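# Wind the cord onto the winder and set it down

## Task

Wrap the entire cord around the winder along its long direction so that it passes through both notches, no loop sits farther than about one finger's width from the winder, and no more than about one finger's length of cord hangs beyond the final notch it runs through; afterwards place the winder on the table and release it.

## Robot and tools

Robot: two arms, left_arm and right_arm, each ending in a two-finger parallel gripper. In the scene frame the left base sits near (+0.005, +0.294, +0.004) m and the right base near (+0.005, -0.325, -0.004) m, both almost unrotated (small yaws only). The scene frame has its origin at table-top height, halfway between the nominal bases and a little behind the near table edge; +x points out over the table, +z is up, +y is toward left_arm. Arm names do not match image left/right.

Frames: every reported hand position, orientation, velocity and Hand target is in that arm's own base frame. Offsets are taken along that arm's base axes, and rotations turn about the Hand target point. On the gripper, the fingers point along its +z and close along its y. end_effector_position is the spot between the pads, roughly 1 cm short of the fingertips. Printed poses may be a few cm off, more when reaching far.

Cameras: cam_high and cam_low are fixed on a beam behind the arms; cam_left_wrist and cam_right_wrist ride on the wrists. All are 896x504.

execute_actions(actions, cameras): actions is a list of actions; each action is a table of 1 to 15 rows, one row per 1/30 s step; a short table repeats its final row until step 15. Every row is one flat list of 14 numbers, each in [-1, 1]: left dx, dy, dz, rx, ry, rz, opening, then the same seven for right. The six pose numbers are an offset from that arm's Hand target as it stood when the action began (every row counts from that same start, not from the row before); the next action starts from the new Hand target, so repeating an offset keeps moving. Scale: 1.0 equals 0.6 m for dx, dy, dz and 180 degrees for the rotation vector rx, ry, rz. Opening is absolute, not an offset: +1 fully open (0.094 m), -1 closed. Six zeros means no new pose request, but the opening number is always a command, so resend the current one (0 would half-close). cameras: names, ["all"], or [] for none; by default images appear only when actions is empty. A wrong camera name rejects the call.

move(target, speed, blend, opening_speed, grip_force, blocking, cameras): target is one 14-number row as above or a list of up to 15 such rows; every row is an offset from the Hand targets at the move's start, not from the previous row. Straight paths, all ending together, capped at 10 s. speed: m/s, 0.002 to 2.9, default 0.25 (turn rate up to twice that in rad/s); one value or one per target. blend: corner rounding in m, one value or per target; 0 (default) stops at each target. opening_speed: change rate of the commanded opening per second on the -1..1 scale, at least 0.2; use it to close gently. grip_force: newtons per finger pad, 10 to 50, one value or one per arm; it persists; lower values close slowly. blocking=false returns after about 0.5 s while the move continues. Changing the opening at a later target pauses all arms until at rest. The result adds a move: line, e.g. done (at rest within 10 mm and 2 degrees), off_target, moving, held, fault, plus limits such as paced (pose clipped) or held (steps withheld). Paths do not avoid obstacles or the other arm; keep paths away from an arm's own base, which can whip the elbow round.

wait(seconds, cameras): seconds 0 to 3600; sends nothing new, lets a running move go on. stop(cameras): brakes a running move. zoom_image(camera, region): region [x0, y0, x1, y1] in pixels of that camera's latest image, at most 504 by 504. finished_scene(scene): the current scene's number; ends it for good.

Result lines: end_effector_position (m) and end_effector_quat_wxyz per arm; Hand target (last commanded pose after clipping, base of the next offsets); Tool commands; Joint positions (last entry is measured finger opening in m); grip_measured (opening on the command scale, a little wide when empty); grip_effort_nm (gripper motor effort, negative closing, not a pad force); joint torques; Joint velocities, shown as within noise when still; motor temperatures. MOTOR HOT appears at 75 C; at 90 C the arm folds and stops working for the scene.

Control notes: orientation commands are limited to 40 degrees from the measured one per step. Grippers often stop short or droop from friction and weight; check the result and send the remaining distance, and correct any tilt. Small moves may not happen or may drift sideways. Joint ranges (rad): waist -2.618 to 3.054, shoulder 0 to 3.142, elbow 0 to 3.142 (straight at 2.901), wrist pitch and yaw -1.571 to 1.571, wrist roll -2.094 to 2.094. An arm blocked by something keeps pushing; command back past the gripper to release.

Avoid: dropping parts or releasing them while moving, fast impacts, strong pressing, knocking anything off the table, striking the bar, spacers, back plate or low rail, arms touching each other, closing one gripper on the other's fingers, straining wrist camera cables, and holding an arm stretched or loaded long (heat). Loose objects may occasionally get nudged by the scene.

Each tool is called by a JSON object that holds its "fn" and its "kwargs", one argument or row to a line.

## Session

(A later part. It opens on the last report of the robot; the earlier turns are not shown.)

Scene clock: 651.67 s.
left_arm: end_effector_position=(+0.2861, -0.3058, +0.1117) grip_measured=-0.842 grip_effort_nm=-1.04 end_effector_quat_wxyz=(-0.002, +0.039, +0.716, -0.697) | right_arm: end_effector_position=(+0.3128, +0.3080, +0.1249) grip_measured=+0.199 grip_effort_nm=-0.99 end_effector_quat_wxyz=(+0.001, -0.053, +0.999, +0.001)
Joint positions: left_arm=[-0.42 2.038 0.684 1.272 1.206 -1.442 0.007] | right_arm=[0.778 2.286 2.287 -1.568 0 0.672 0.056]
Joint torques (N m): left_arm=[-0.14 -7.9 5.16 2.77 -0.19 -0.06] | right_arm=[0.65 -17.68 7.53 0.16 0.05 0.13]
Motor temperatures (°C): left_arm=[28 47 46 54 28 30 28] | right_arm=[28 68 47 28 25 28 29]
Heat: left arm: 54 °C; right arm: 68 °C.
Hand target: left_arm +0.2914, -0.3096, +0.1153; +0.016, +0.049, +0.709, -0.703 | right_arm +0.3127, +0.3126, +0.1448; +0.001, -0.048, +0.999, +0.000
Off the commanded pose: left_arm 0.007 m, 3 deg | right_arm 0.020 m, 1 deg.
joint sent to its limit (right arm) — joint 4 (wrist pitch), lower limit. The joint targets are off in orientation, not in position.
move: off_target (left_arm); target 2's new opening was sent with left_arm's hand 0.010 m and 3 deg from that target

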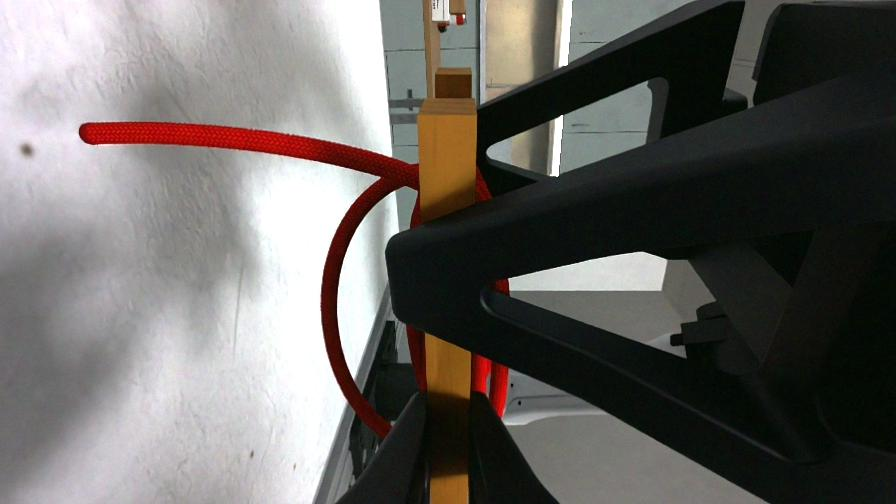

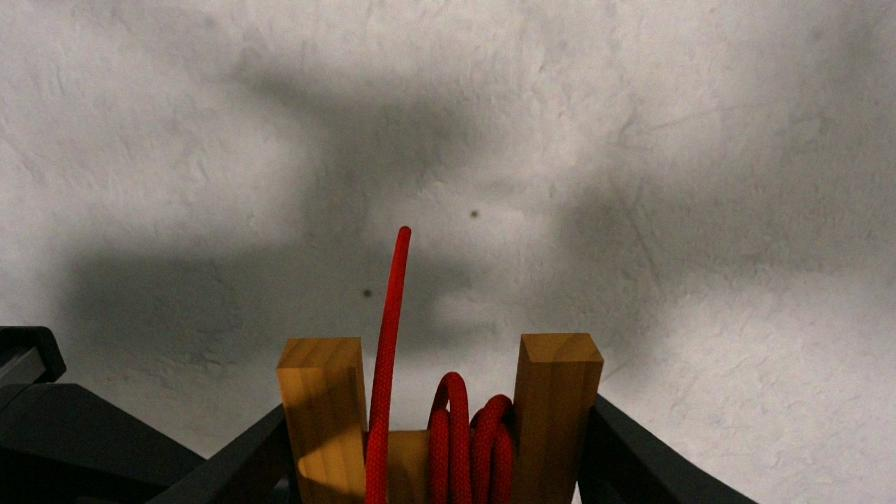

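{"fn": "move", "kwargs": {
  "target": [
    [0,0,0,0,0,0,-0.9,0,0,0,0,0,0,0.45],
    [0,0,0,0,0,0,-0.9,0,0,0.192,0,0,0,0.45],
    [0,0,0,0,0,0,-0.9,0,-0.271,0.192,0,0,0,0.45],
    [0,0,0.483,0,0,0,-0.9,0,-0.271,0.192,0,0,0,0.45]
  ],
  "speed": [0.15,0.2,0.3,0.25],
  "blend": [0,0.03,0.02,0],
  "cameras": ["all"]
}}

Scene clock: 670.57 s.
left_arm: end_effector_position=(+0.2958, -0.3097, +0.3892) grip_measured=-0.842 grip_effort_nm=-1.05 end_effector_quat_wxyz=(+0.000, +0.035, +0.711, -0.702) | right_arm: end_effector_position=(+0.3180, +0.1571, +0.2572) grip_measured=+0.448 grip_effort_nm=0.14 end_effector_quat_wxyz=(+0.122, -0.042, +0.990, +0.059)
Joint positions: left_arm=[-0.42 1.524 1.353 0.132 1.199 -1.484 0.007] | right_arm=[0.454 1.753 2.022 -1.568 -0.01 0.371 0.068]
Joint torques (N m): left_arm=[-0.13 -9.31 9.26 1.8 -0.18 0.2] | right_arm=[-0.62 -11.82 3.78 0.69 0.11 -0.12]
Motor temperatures (°C): left_arm=[28 48 46 55 28 29 29] | right_arm=[28 69 47 27 25 28 29]
Heat: left arm: 55 °C; right arm: 69 °C.
Hand target: left_arm +0.2915, -0.3096, +0.4051; +0.016, +0.049, +0.709, -0.703 | right_arm +0.3128, +0.1500, +0.2600; +0.001, -0.048, +0.999, +0.000
Off the commanded pose: left_arm 0.017 m, 2 deg | right_arm 0.009 m, 16 deg.
joint sent to its limit (right arm) — joint 4 (wrist pitch), lower limit. The joint targets are off in orientation, not in position.
move: off_target (left_arm, right_arm)

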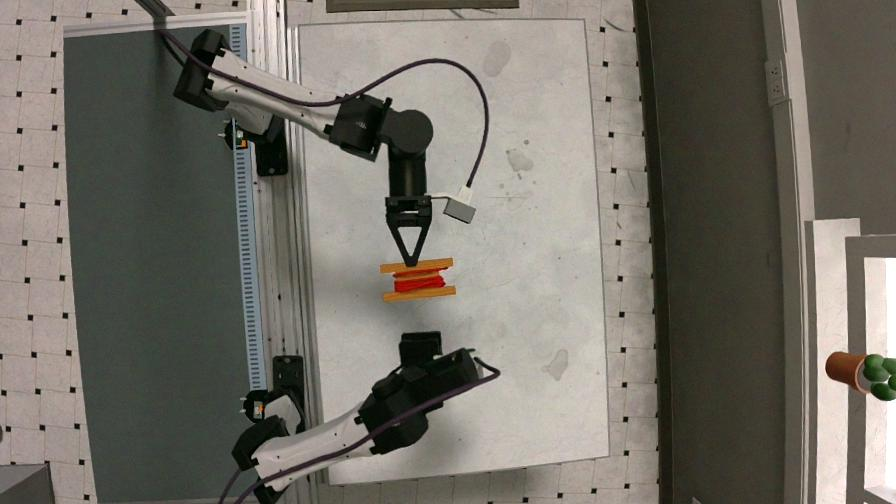

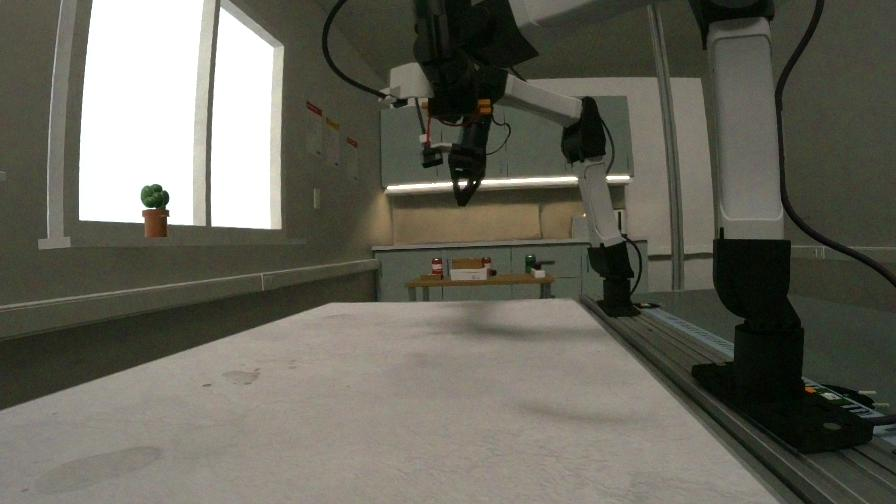

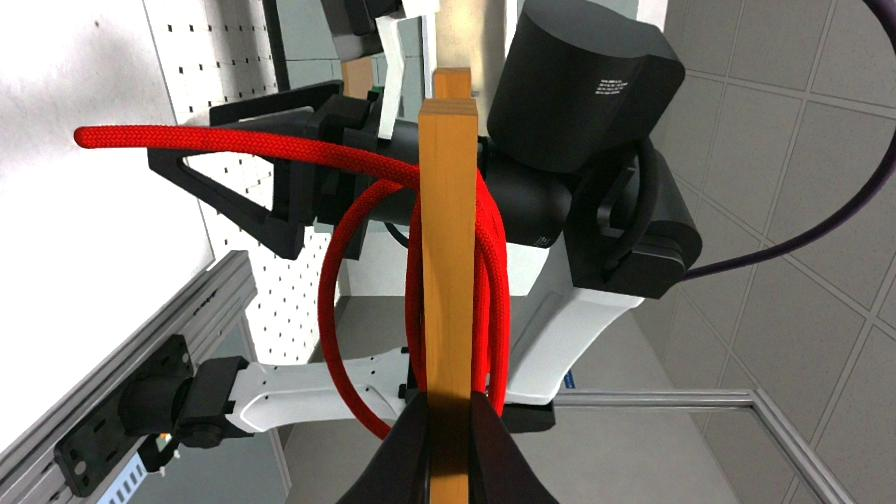

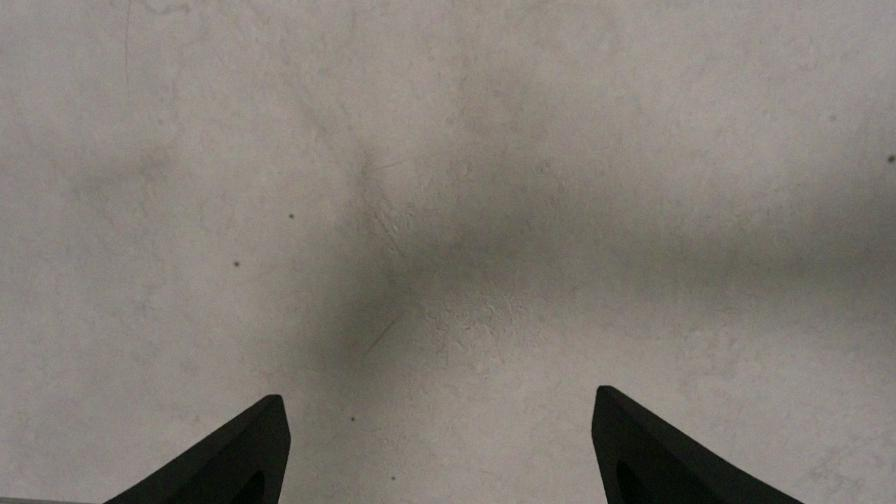

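{"fn": "zoom_image", "kwargs": {
  "camera": "cam_low",
  "region": [360, 60, 560, 220]
}}

{"fn": "zoom_image", "kwargs": {
  "camera": "cam_high",
  "region": [360, 220, 480, 320]
}}

Scaled by 2.520 from the camera's image (finer frame: 1280x720).

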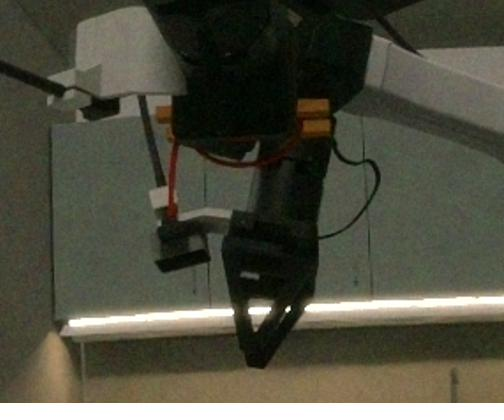

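Scaled by 4.200 from the camera's image (finer frame: 1280x720).

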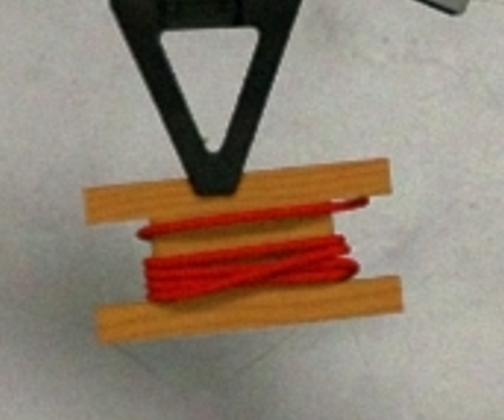

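{"fn": "move", "kwargs": {
  "target": [0,0,0,0,0,0,-0.9,0.0337,0.1867,0.15,0.4071,-0.3601,0.3848,-0.2],
  "speed": 0.45,
  "cameras": ["cam_low","cam_left_wrist","cam_right_wrist"]
}}

Scene clock: 711.17 s.
left_arm: end_effector_position=(+0.2957, -0.3097, +0.3882) grip_measured=-0.842 grip_effort_nm=-1.04 end_effector_quat_wxyz=(+0.000, +0.035, +0.712, -0.701) | right_arm: end_effector_position=(+0.3383, +0.2597, +0.3498) grip_measured=-0.198 grip_effort_nm=-0.06 end_effector_quat_wxyz=(+0.485, -0.520, +0.493, +0.502)
Joint positions: left_arm=[-0.42 1.524 1.353 0.124 1.199 -1.479 0.007] | right_arm=[0.243 1.613 1.32 0.162 -1.369 -0.138 0.038]
Joint torques (N m): left_arm=[-0.12 -9.31 9.46 1.8 -0.18 0.2] | right_arm=[0.62 -10.28 4.77 1.84 -0.15 0.11]
Motor temperatures (°C): left_arm=[28 48 52 51 28 30 30] | right_arm=[28 62 44 28 25 28 28]
Heat: left arm: 52 °C; right arm: 62 °C.
Hand target: left_arm +0.2915, -0.3096, +0.4051; +0.016, +0.049, +0.709, -0.703 | right_arm +0.3330, +0.2620, +0.3501; +0.494, -0.523, +0.476, +0.506
Off the commanded pose: left_arm 0.018 m, 3 deg | right_arm 0.006 m, 2 deg.
move: done

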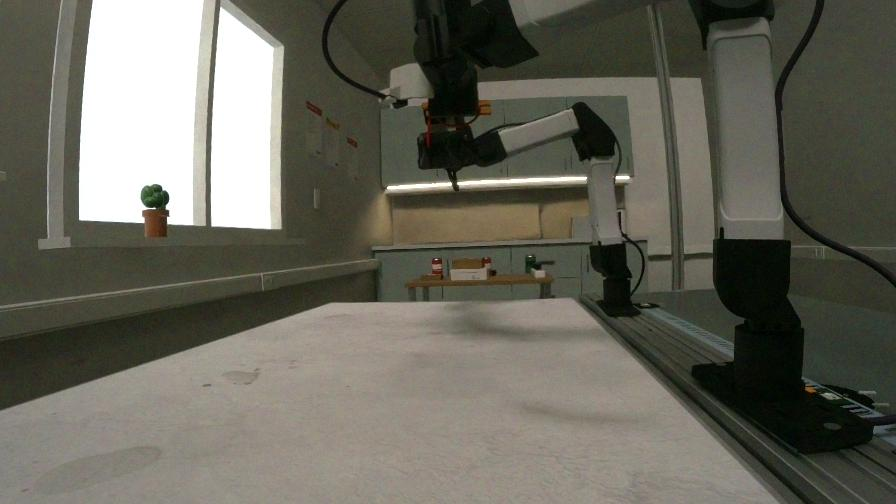

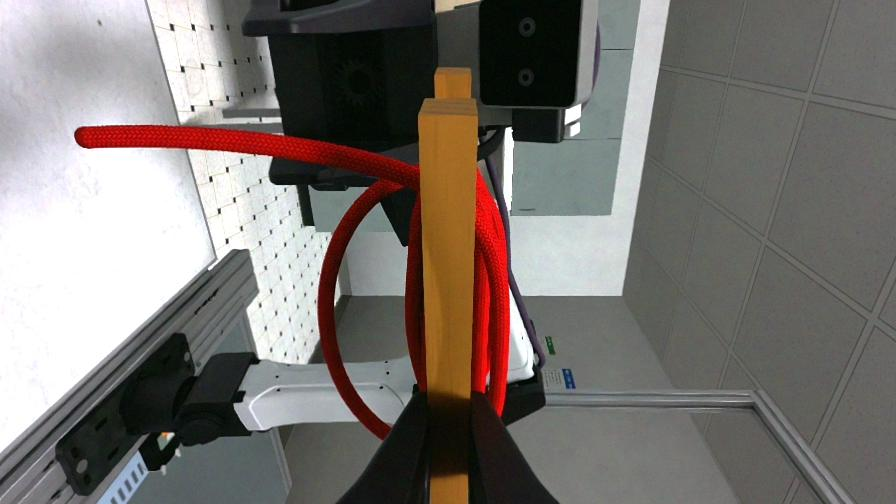

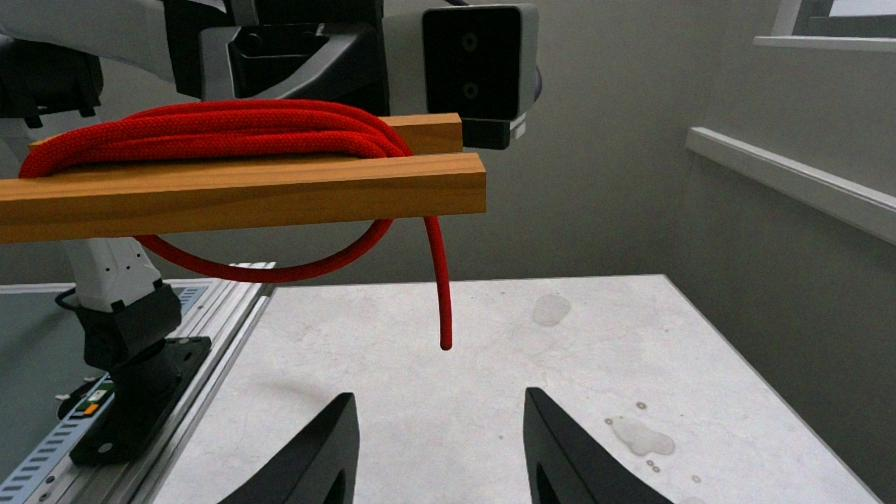

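{"fn": "move", "kwargs": {
  "target": [
    [0,0,0,0,0,0,-0.9,0,0.1108,0,0,0,0,-0.2],
    [0,0,0,0,0,0,-0.9,0,0.1108,0,0,0,0,-0.897],
    [0,0,0,0,0,0,-0.9,0,0.1108,-0.05,0,0,0,-0.897]
  ],
  "speed": [0.2,0.2,0.06],
  "cameras": ["cam_left_wrist","cam_right_wrist"]
}}

Scene clock: 720.53 s.
left_arm: end_effector_position=(+0.2957, -0.3097, +0.3882) grip_measured=-0.842 grip_effort_nm=-1.04 end_effector_quat_wxyz=(+0.000, +0.035, +0.712, -0.701) | right_arm: end_effector_position=(+0.3315, +0.3247, +0.3286) grip_measured=-0.893 grip_effort_nm=-0.19 end_effector_quat_wxyz=(+0.490, -0.523, +0.479, +0.507)
Joint positions: left_arm=[-0.42 1.524 1.353 0.124 1.199 -1.479 0.007] | right_arm=[0.416 1.69 1.272 0.4 -1.214 -0.043 0.005]
Joint torques (N m): left_arm=[-0.12 -9.32 9.47 1.81 -0.18 0.2] | right_arm=[0.61 -8.85 4.77 1.93 0.14 0.05]
Motor temperatures (°C): left_arm=[28 48 53 50 28 30 30] | right_arm=[28 60 44 29 25 28 28]
Heat: left arm: 53 °C; right arm: 60 °C.
Hand target: left_arm +0.2915, -0.3096, +0.4051; +0.016, +0.049, +0.709, -0.703 | right_arm +0.3329, +0.3285, +0.3200; +0.494, -0.523, +0.476, +0.506
Off the commanded pose: left_arm 0.018 m, 3 deg | right_arm 0.009 m, 1 deg.
move: done; target 2's new opening was sent with right_arm's hand 0.011 m and 3 deg from that target

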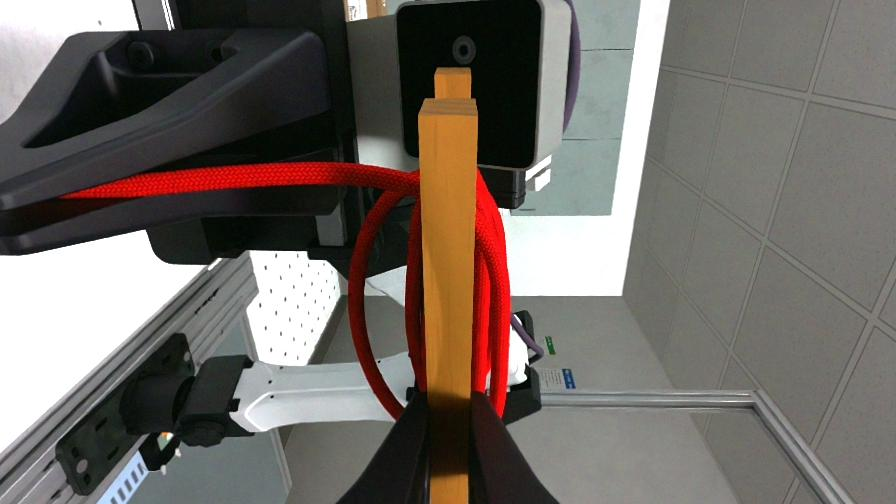

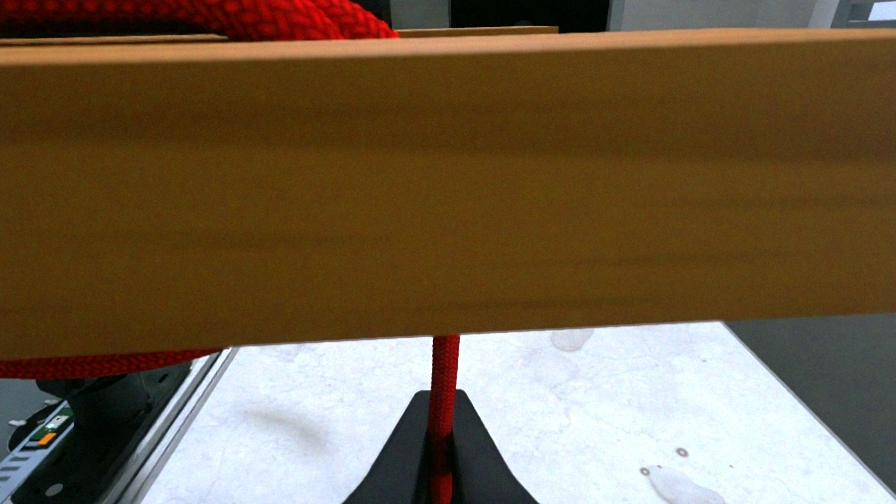

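{"fn": "move", "kwargs": {
  "target": [
    [0,0,0,0,0,0,-0.9,0,0,0,0,0,0,-0.9],
    [0,0,0,0,0,0,-0.9,0,0,-0.05,0,0,0,-0.9]
  ],
  "speed": [0.1,0.06],
  "cameras": ["cam_left_wrist","cam_right_wrist"]
}}

Scene clock: 724.27 s.
left_arm: end_effector_position=(+0.2958, -0.3096, +0.3856) grip_measured=-0.842 grip_effort_nm=-1.04 end_effector_quat_wxyz=(-0.006, +0.028, +0.715, -0.699) | right_arm: end_effector_position=(+0.3321, +0.3249, +0.3026) grip_measured=-0.895 grip_effort_nm=-0.23 end_effector_quat_wxyz=(+0.497, -0.525, +0.473, +0.503)
Joint positions: left_arm=[-0.42 1.524 1.353 0.106 1.198 -1.479 0.007] | right_arm=[0.416 1.717 1.186 0.534 -1.213 -0.043 0.005]
Joint torques (N m): left_arm=[-0.12 -9.35 9.52 1.98 -0.15 0.22] | right_arm=[0.61 -8.53 4.48 1.83 0.16 0.08]
Motor temperatures (°C): left_arm=[28 48 54 50 28 30 30] | right_arm=[28 59 44 30 25 28 28]
Heat: left arm: 54 °C; right arm: 59 °C.
Hand target: left_arm +0.2915, -0.3096, +0.4051; +0.016, +0.049, +0.709, -0.703 | right_arm +0.3329, +0.3285, +0.2900; +0.494, -0.523, +0.476, +0.506
Off the commanded pose: left_arm 0.020 m, 4 deg | right_arm 0.013 m, 1 deg.
move: off_target (right_arm)

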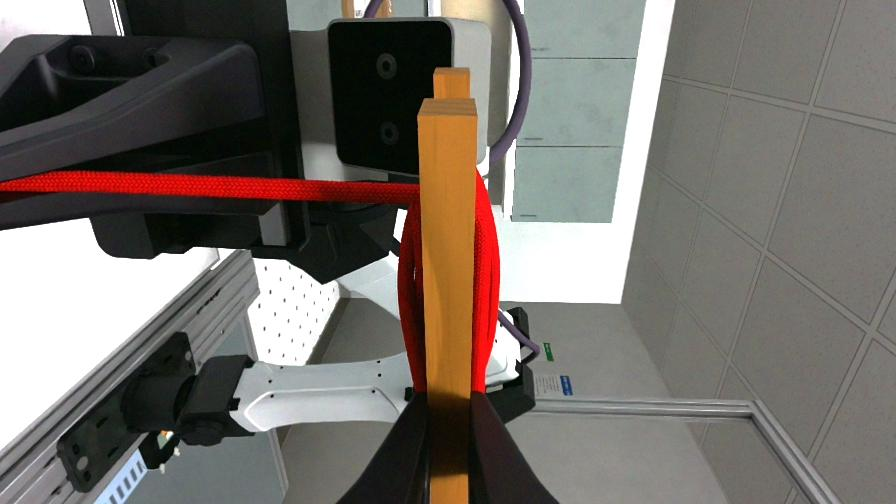

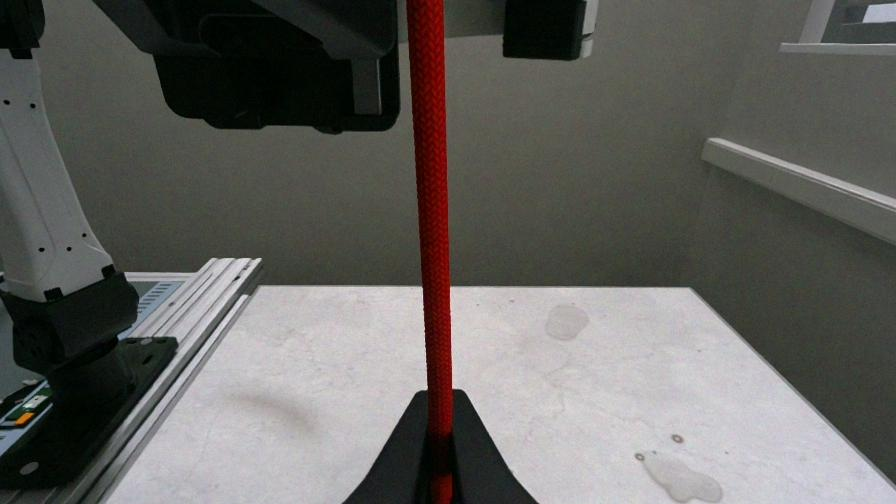

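{"fn": "move", "kwargs": {
  "target": [
    [0,0,0,0,0,0,-0.9,0,0,0,0,0,0,-0.2],
    [0,0,0,0,0,0,-0.9,0,-0.15,-0.01,0,0,0,-0.2],
    [0,0,0,-0.0154,-0.3328,-0.0034,-0.9,0,-0.15,-0.01,0,0,0,-0.2],
    [0,0,0,-0.0308,-0.6656,-0.0068,-0.9,0,-0.15,-0.01,0,0,0,-0.2],
    [0,0,0,-0.0462,-0.9984,-0.0102,-0.9,0,-0.15,-0.01,0,0,0,-0.2]
  ],
  "speed": [0.1,0.25,0.4,0.4,0.4],
  "blend": [0,0.01,0.05,0.05,0],
  "cameras": ["all"]
}}

Scene clock: 736.97 s.
left_arm: end_effector_position=(+0.2962, -0.3097, +0.3900) grip_measured=-0.842 grip_effort_nm=-1.04 end_effector_quat_wxyz=(+0.702, +0.711, -0.037, +0.005) | right_arm: end_effector_position=(+0.3397, +0.2425, +0.2777) grip_measured=-0.202 grip_effort_nm=0.14 end_effector_quat_wxyz=(+0.478, -0.509, +0.496, +0.516)
Joint positions: left_arm=[-0.42 1.524 1.357 0.126 1.196 1.668 0.007] | right_arm=[0.195 1.671 1.061 0.535 -1.428 -0.048 0.037]
Joint torques (N m): left_arm=[-0.12 -9.1 9.03 1.66 -0.13 0.1] | right_arm=[-0.69 -12.26 4.49 1.72 -0.16 -0.13]
Motor temperatures (°C): left_arm=[28 48 53 51 28 29 30] | right_arm=[28 60 43 31 25 28 28]
Heat: left arm: 53 °C; right arm: 60 °C.
Hand target: left_arm +0.2915, -0.3096, +0.4051; +0.703, +0.709, -0.049, +0.016 | right_arm +0.3329, +0.2385, +0.2840; +0.494, -0.523, +0.476, +0.506
Off the commanded pose: left_arm 0.016 m, 2 deg | right_arm 0.010 m, 4 deg.
move: off_target (left_arm, right_arm)

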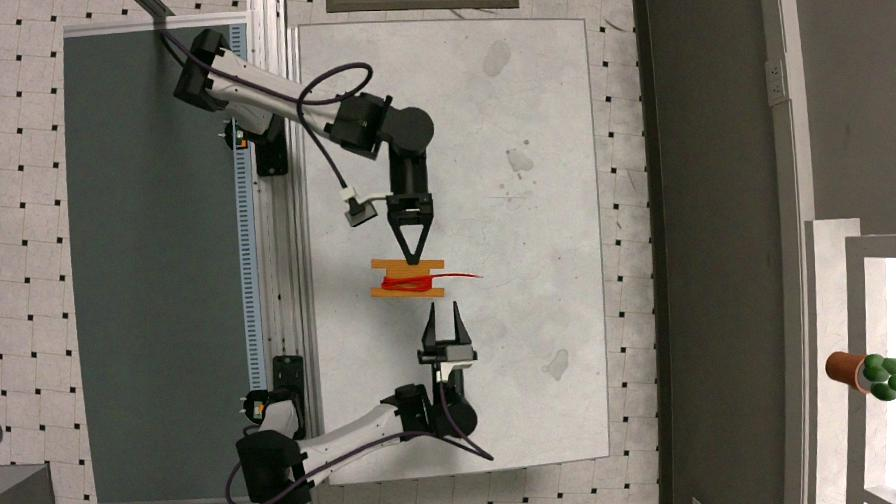

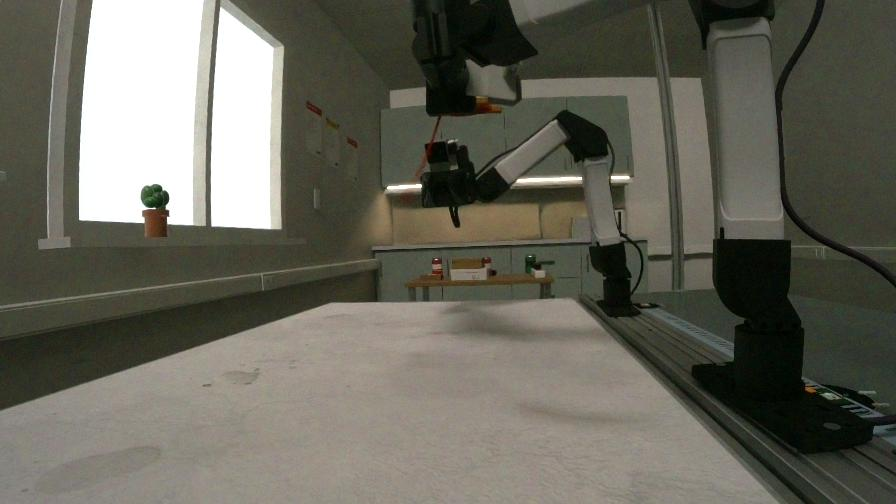

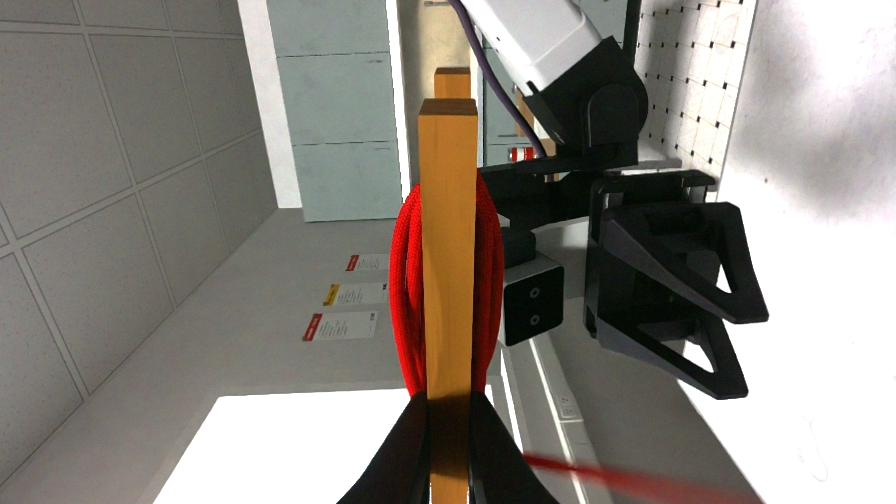

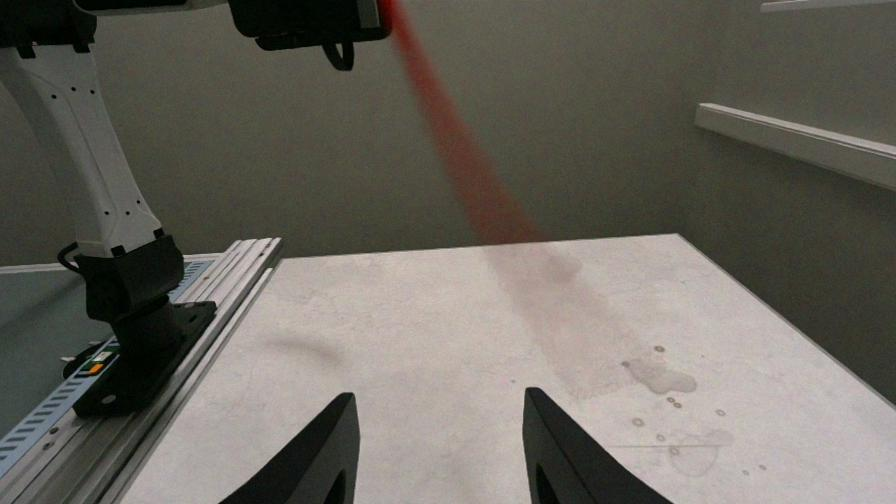

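{"fn": "wait", "kwargs": {
  "seconds": 0.6,
  "cameras": ["all"]
}}

{"fn": "zoom_image", "kwargs": {
  "camera": "cam_low",
  "region": [360, 60, 560, 260]
}}

{"fn": "zoom_image", "kwargs": {
  "camera": "cam_high",
  "region": [360, 220, 500, 320]
}}

Scene clock: 738.57 s.
left_arm: end_effector_position=(+0.2962, -0.3097, +0.3900) grip_measured=-0.842 grip_effort_nm=-1.04 end_effector_quat_wxyz=(+0.702, +0.711, -0.037, +0.005) | right_arm: end_effector_position=(+0.3397, +0.2425, +0.2777) grip_measured=-0.202 grip_effort_nm=0.14 end_effector_quat_wxyz=(+0.478, -0.509, +0.496, +0.516)
Joint positions: left_arm=[-0.42 1.524 1.357 0.126 1.196 1.668 0.007] | right_arm=[0.195 1.671 1.061 0.535 -1.428 -0.048 0.037]
Joint torques (N m): left_arm=[-0.13 -9.1 9.03 1.65 -0.13 0.09] | right_arm=[-0.69 -12.25 4.48 1.73 -0.16 -0.13]
Motor temperatures (°C): left_arm=[28 48 53 51 28 29 30] | right_arm=[28 60 43 31 25 28 28]
Heat: left arm: 53 °C; right arm: 60 °C.
Hand target: left_arm +0.2915, -0.3096, +0.4051; +0.703, +0.709, -0.049, +0.016 | right_arm +0.3329, +0.2385, +0.2840; +0.494, -0.523, +0.476, +0.506
Tool commands: left_gripper/opening=-0.9 right_gripper/opening=-0.2
Off the commanded pose: left_arm 0.016 m, 2 deg | right_arm 0.010 m, 4 deg.
wait: 0.60 s; at rest from the start

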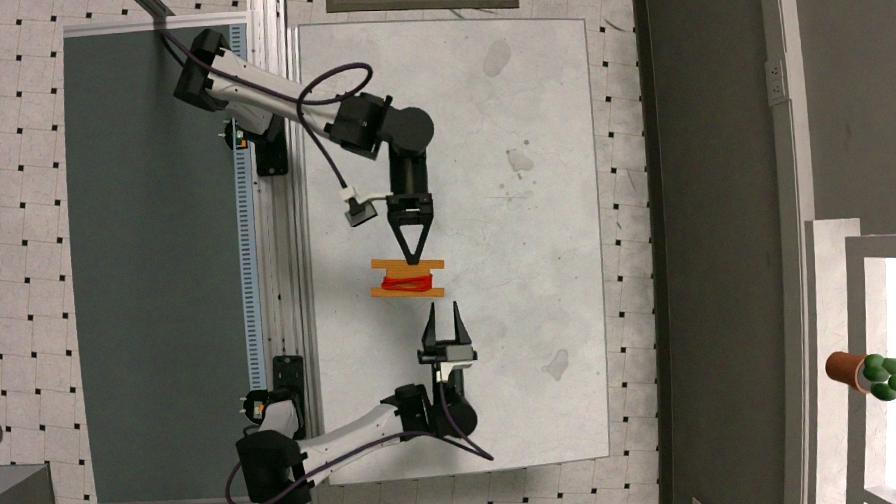

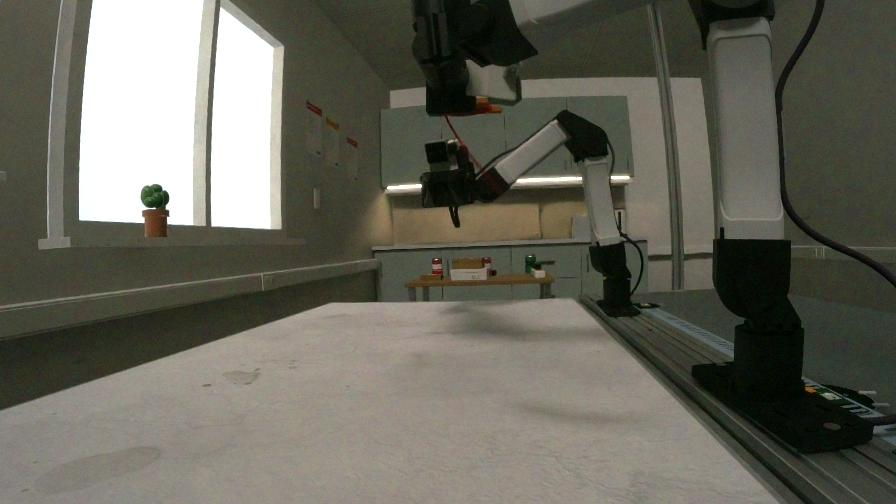

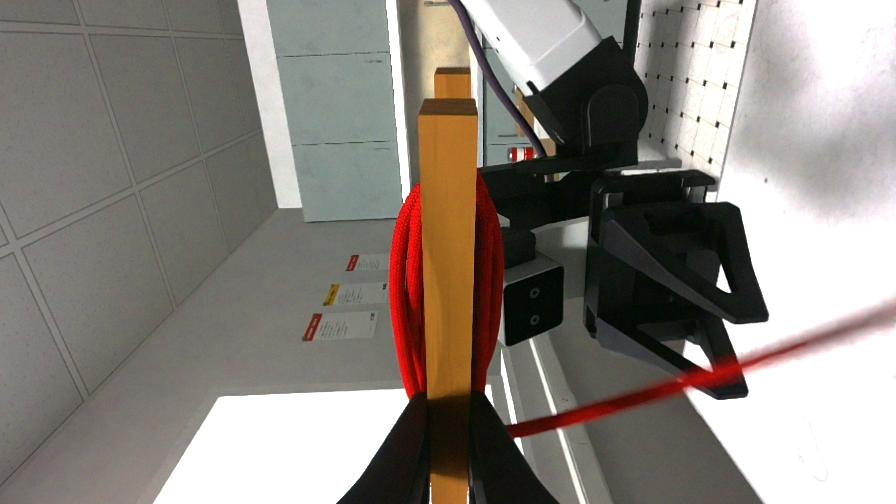

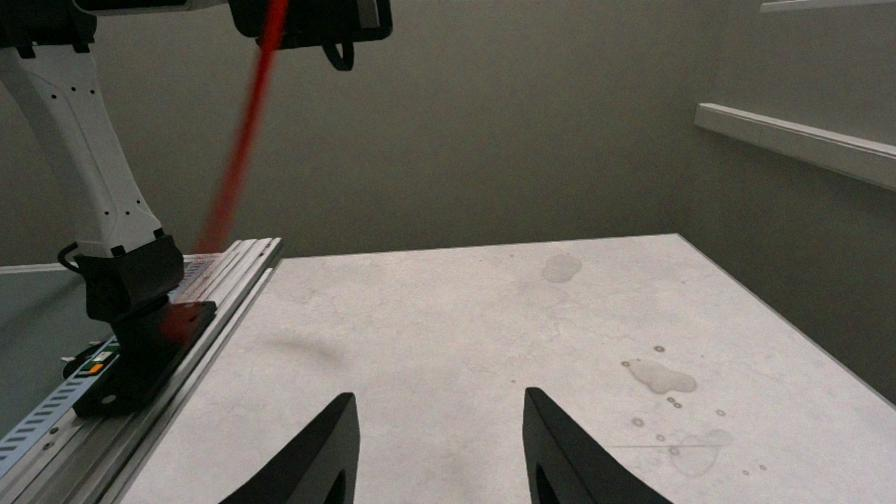

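Scaled by 2.520 from the camera's image (finer frame: 1280x720).

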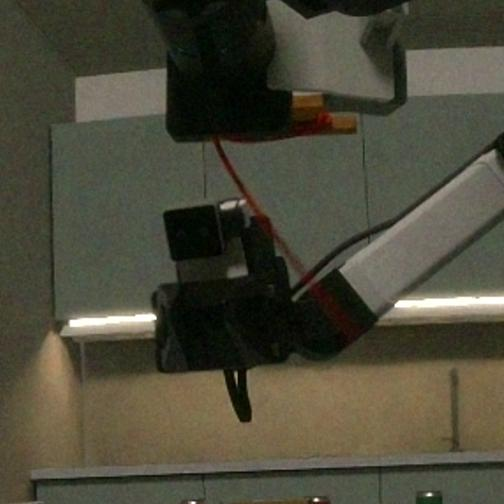

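Scaled by 3.600 from the camera's image (finer frame: 1280x720).

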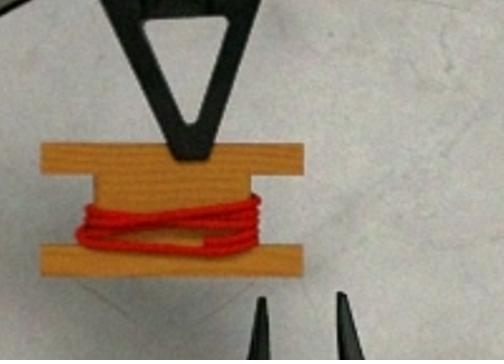

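{"fn": "execute_actions", "kwargs": {
  "actions": [],
  "cameras": ["all"]
}}

{"fn": "zoom_image", "kwargs": {
  "camera": "cam_high",
  "region": [370, 250, 450, 305]
}}

{"fn": "zoom_image", "kwargs": {
  "camera": "cam_low",
  "region": [400, 80, 520, 230]
}}

Scene clock: 761.20 s.
left_arm: end_effector_position=(+0.2962, -0.3097, +0.3900) grip_measured=-0.842 grip_effort_nm=-1.04 end_effector_quat_wxyz=(+0.702, +0.711, -0.037, +0.005) | right_arm: end_effector_position=(+0.3397, +0.2425, +0.2777) grip_measured=-0.202 grip_effort_nm=0.14 end_effector_quat_wxyz=(+0.478, -0.509, +0.496, +0.516)
Joint positions: left_arm=[-0.42 1.524 1.357 0.126 1.196 1.668 0.007] | right_arm=[0.195 1.671 1.061 0.535 -1.428 -0.048 0.037]
Joint velocities: within noise
Joint torques (N m): left_arm=[-0.12 -9.11 9.02 1.66 -0.13 0.09] | right_arm=[-0.69 -12.25 4.48 1.72 -0.16 -0.13]
Motor temperatures (°C): left_arm=[27 48 53 48 28 29 30] | right_arm=[28 62 43 32 25 28 28]
Heat: left arm: 53 °C; right arm: 62 °C.
Hand target: left_arm +0.2915, -0.3096, +0.4051; +0.703, +0.709, -0.049, +0.016 | right_arm +0.3329, +0.2385, +0.2840; +0.494, -0.523, +0.476, +0.506
Tool commands: left_gripper/opening=-0.9 right_gripper/opening=-0.2
Off the commanded pose: left_arm 0.016 m, 2 deg | right_arm 0.010 m, 4 deg.

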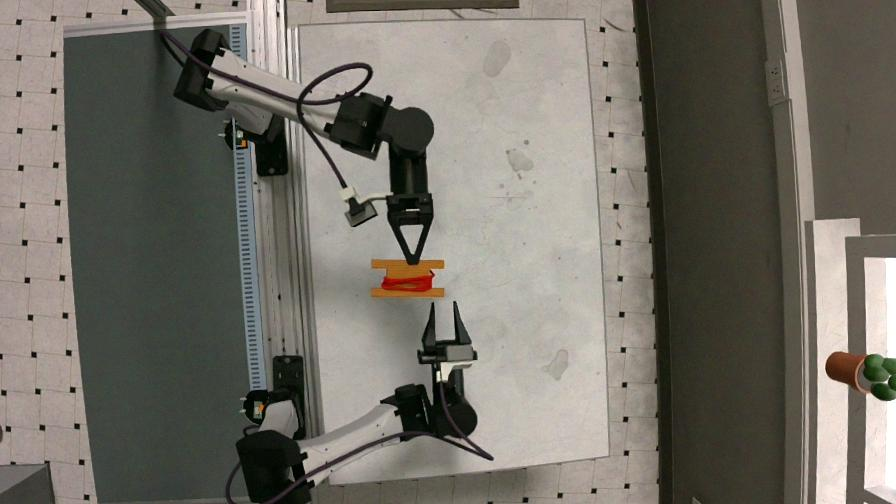

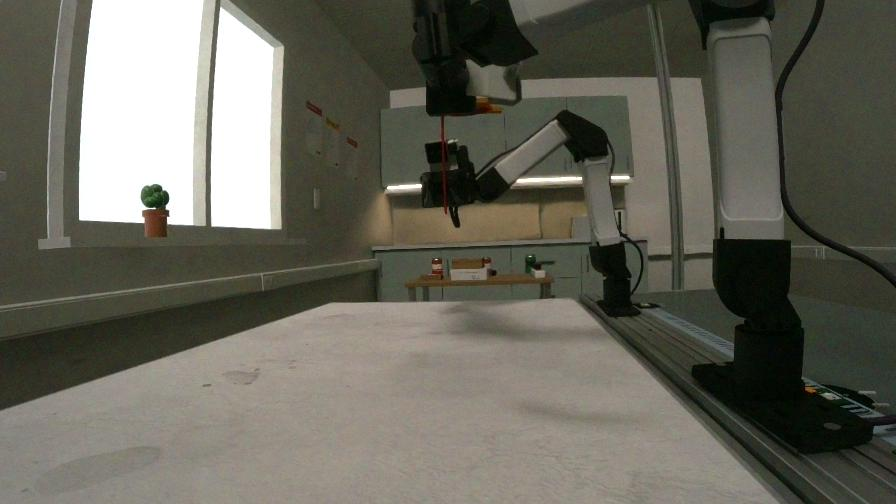

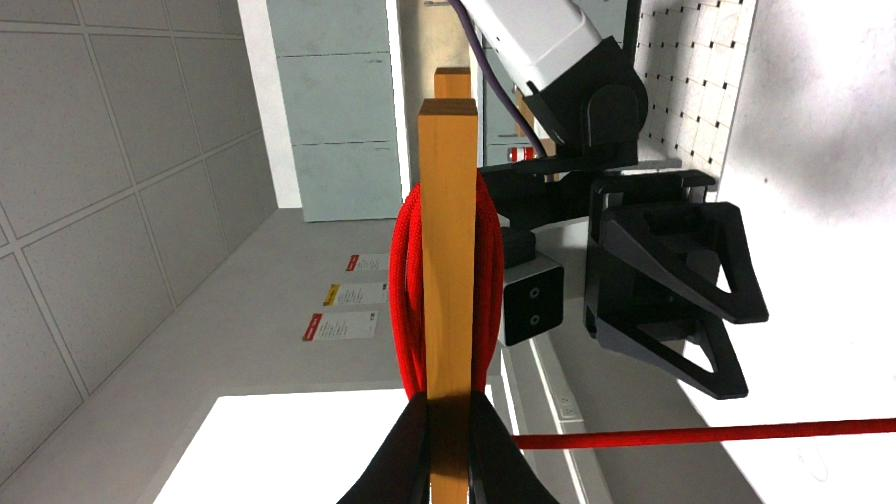

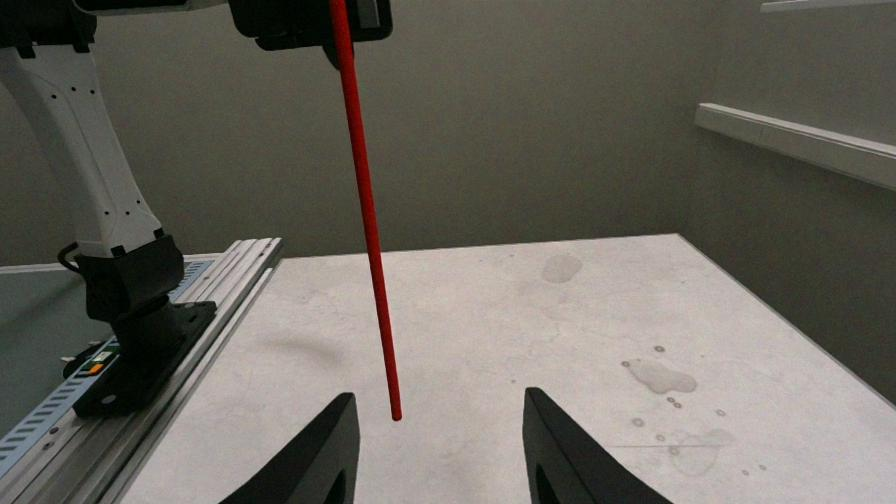

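Scaled by 6.300 from the camera's image (finer frame: 1280x720).

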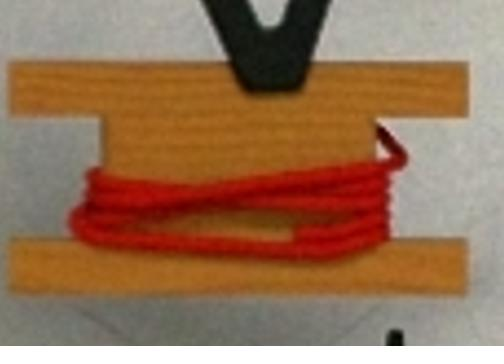

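Scaled by 3.360 from the camera's image (finer frame: 1280x720).

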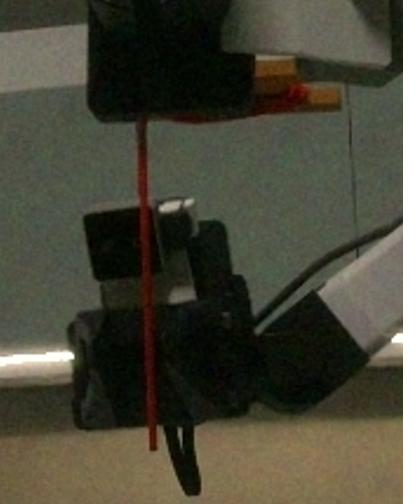

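{"fn": "move", "kwargs": {
  "target": [0,0,0,0,0,0,-0.9,-0.0332,0.07,-0.0667,0,0,0,-0.2],
  "speed": 0.2,
  "cameras": ["cam_right_wrist","cam_low","cam_left_wrist"]
}}

Scene clock: 814.83 s.
left_arm: end_effector_position=(+0.2962, -0.3097, +0.3898) grip_measured=-0.842 grip_effort_nm=-1.04 end_effector_quat_wxyz=(+0.702, +0.712, -0.038, +0.005) | right_arm: end_effector_position=(+0.3138, +0.2782, +0.2509) grip_measured=-0.202 grip_effort_nm=0.14 end_effector_quat_wxyz=(+0.491, -0.524, +0.479, +0.505)
Joint positions: left_arm=[-0.42 1.524 1.357 0.124 1.196 1.67 0.007] | right_arm=[0.312 1.669 0.925 0.713 -1.319 -0.06 0.037]
Joint torques (N m): left_arm=[-0.13 -9.11 9.06 1.66 -0.13 0.09] | right_arm=[0.58 -7.94 4.27 1.85 0.13 0.11]
Motor temperatures (°C): left_arm=[27 48 55 45 28 29 31] | right_arm=[28 63 42 34 25 28 28]
Heat: left arm: 55 °C; right arm: 63 °C.
Hand target: left_arm +0.2915, -0.3096, +0.4051; +0.703, +0.709, -0.049, +0.016 | right_arm +0.3130, +0.2805, +0.2440; +0.494, -0.523, +0.476, +0.506
Off the commanded pose: left_arm 0.016 m, 2 deg | right_arm 0.007 m, 0 deg.
move: done
Images, in order (width x height): cam_low 896x504, cam_left_wrist 896x504, cam_right_wrist 896x504.

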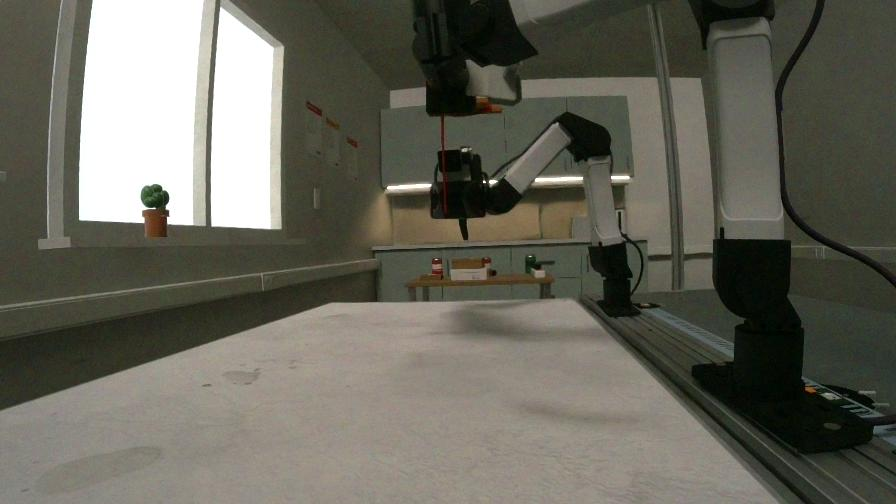

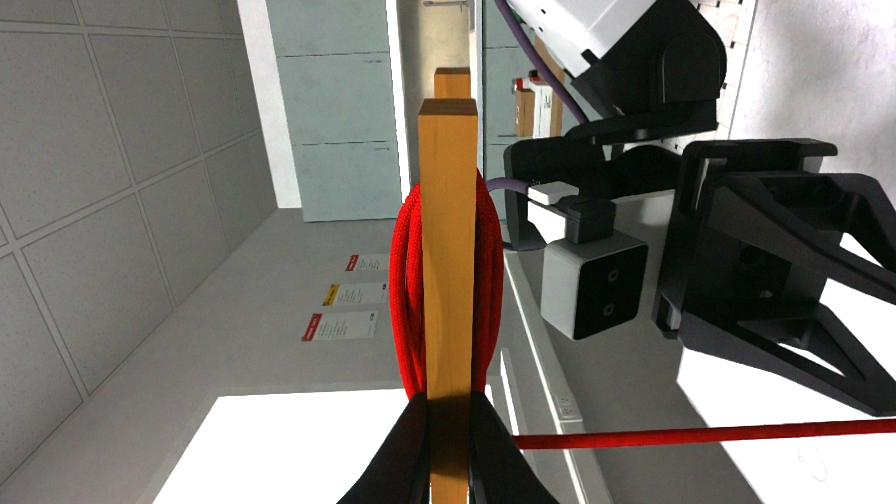

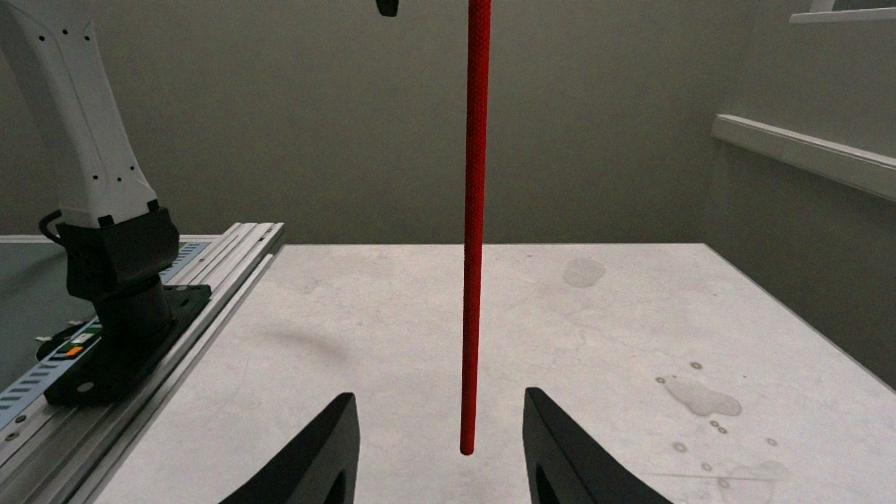

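{"fn": "move", "kwargs": {
  "target": [0,0,0,0,0,0,-0.9,0.0,-0.075,0.14,0,0,0,-0.2],
  "speed": 0.3,
  "cameras": ["cam_right_wrist"]
}}

Scene clock: 838.53 s.
left_arm: end_effector_position=(+0.2962, -0.3097, +0.3898) grip_measured=-0.842 grip_effort_nm=-1.04 end_effector_quat_wxyz=(+0.702, +0.712, -0.038, +0.005) | right_arm: end_effector_position=(+0.3115, +0.2379, +0.3161) grip_measured=-0.202 grip_effort_nm=0.14 end_effector_quat_wxyz=(+0.487, -0.513, +0.481, +0.518)
Joint positions: left_arm=[-0.42 1.524 1.357 0.124 1.196 1.67 0.007] | right_arm=[0.197 1.541 1.027 0.586 -1.437 0.07 0.037]
Joint torques (N m): left_arm=[-0.13 -9.1 9.05 1.66 -0.13 0.09] | right_arm=[-0.7 -9.44 8.76 1.04 -0.05 -0.15]
Motor temperatures (°C): left_arm=[27 48 55 45 28 29 31] | right_arm=[28 57 43 35 25 28 28]
Heat: left arm: 55 °C; right arm: 57 °C.
Hand target: left_arm +0.2915, -0.3096, +0.4051; +0.703, +0.709, -0.049, +0.016 | right_arm +0.3130, +0.2355, +0.3280; +0.494, -0.523, +0.476, +0.506
Off the commanded pose: left_arm 0.016 m, 2 deg | right_arm 0.012 m, 2 deg.
move: off_target (right_arm)

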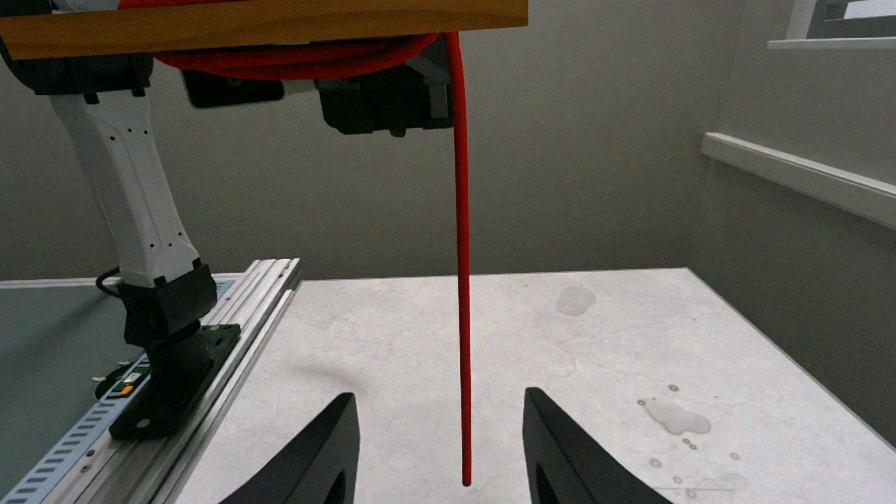

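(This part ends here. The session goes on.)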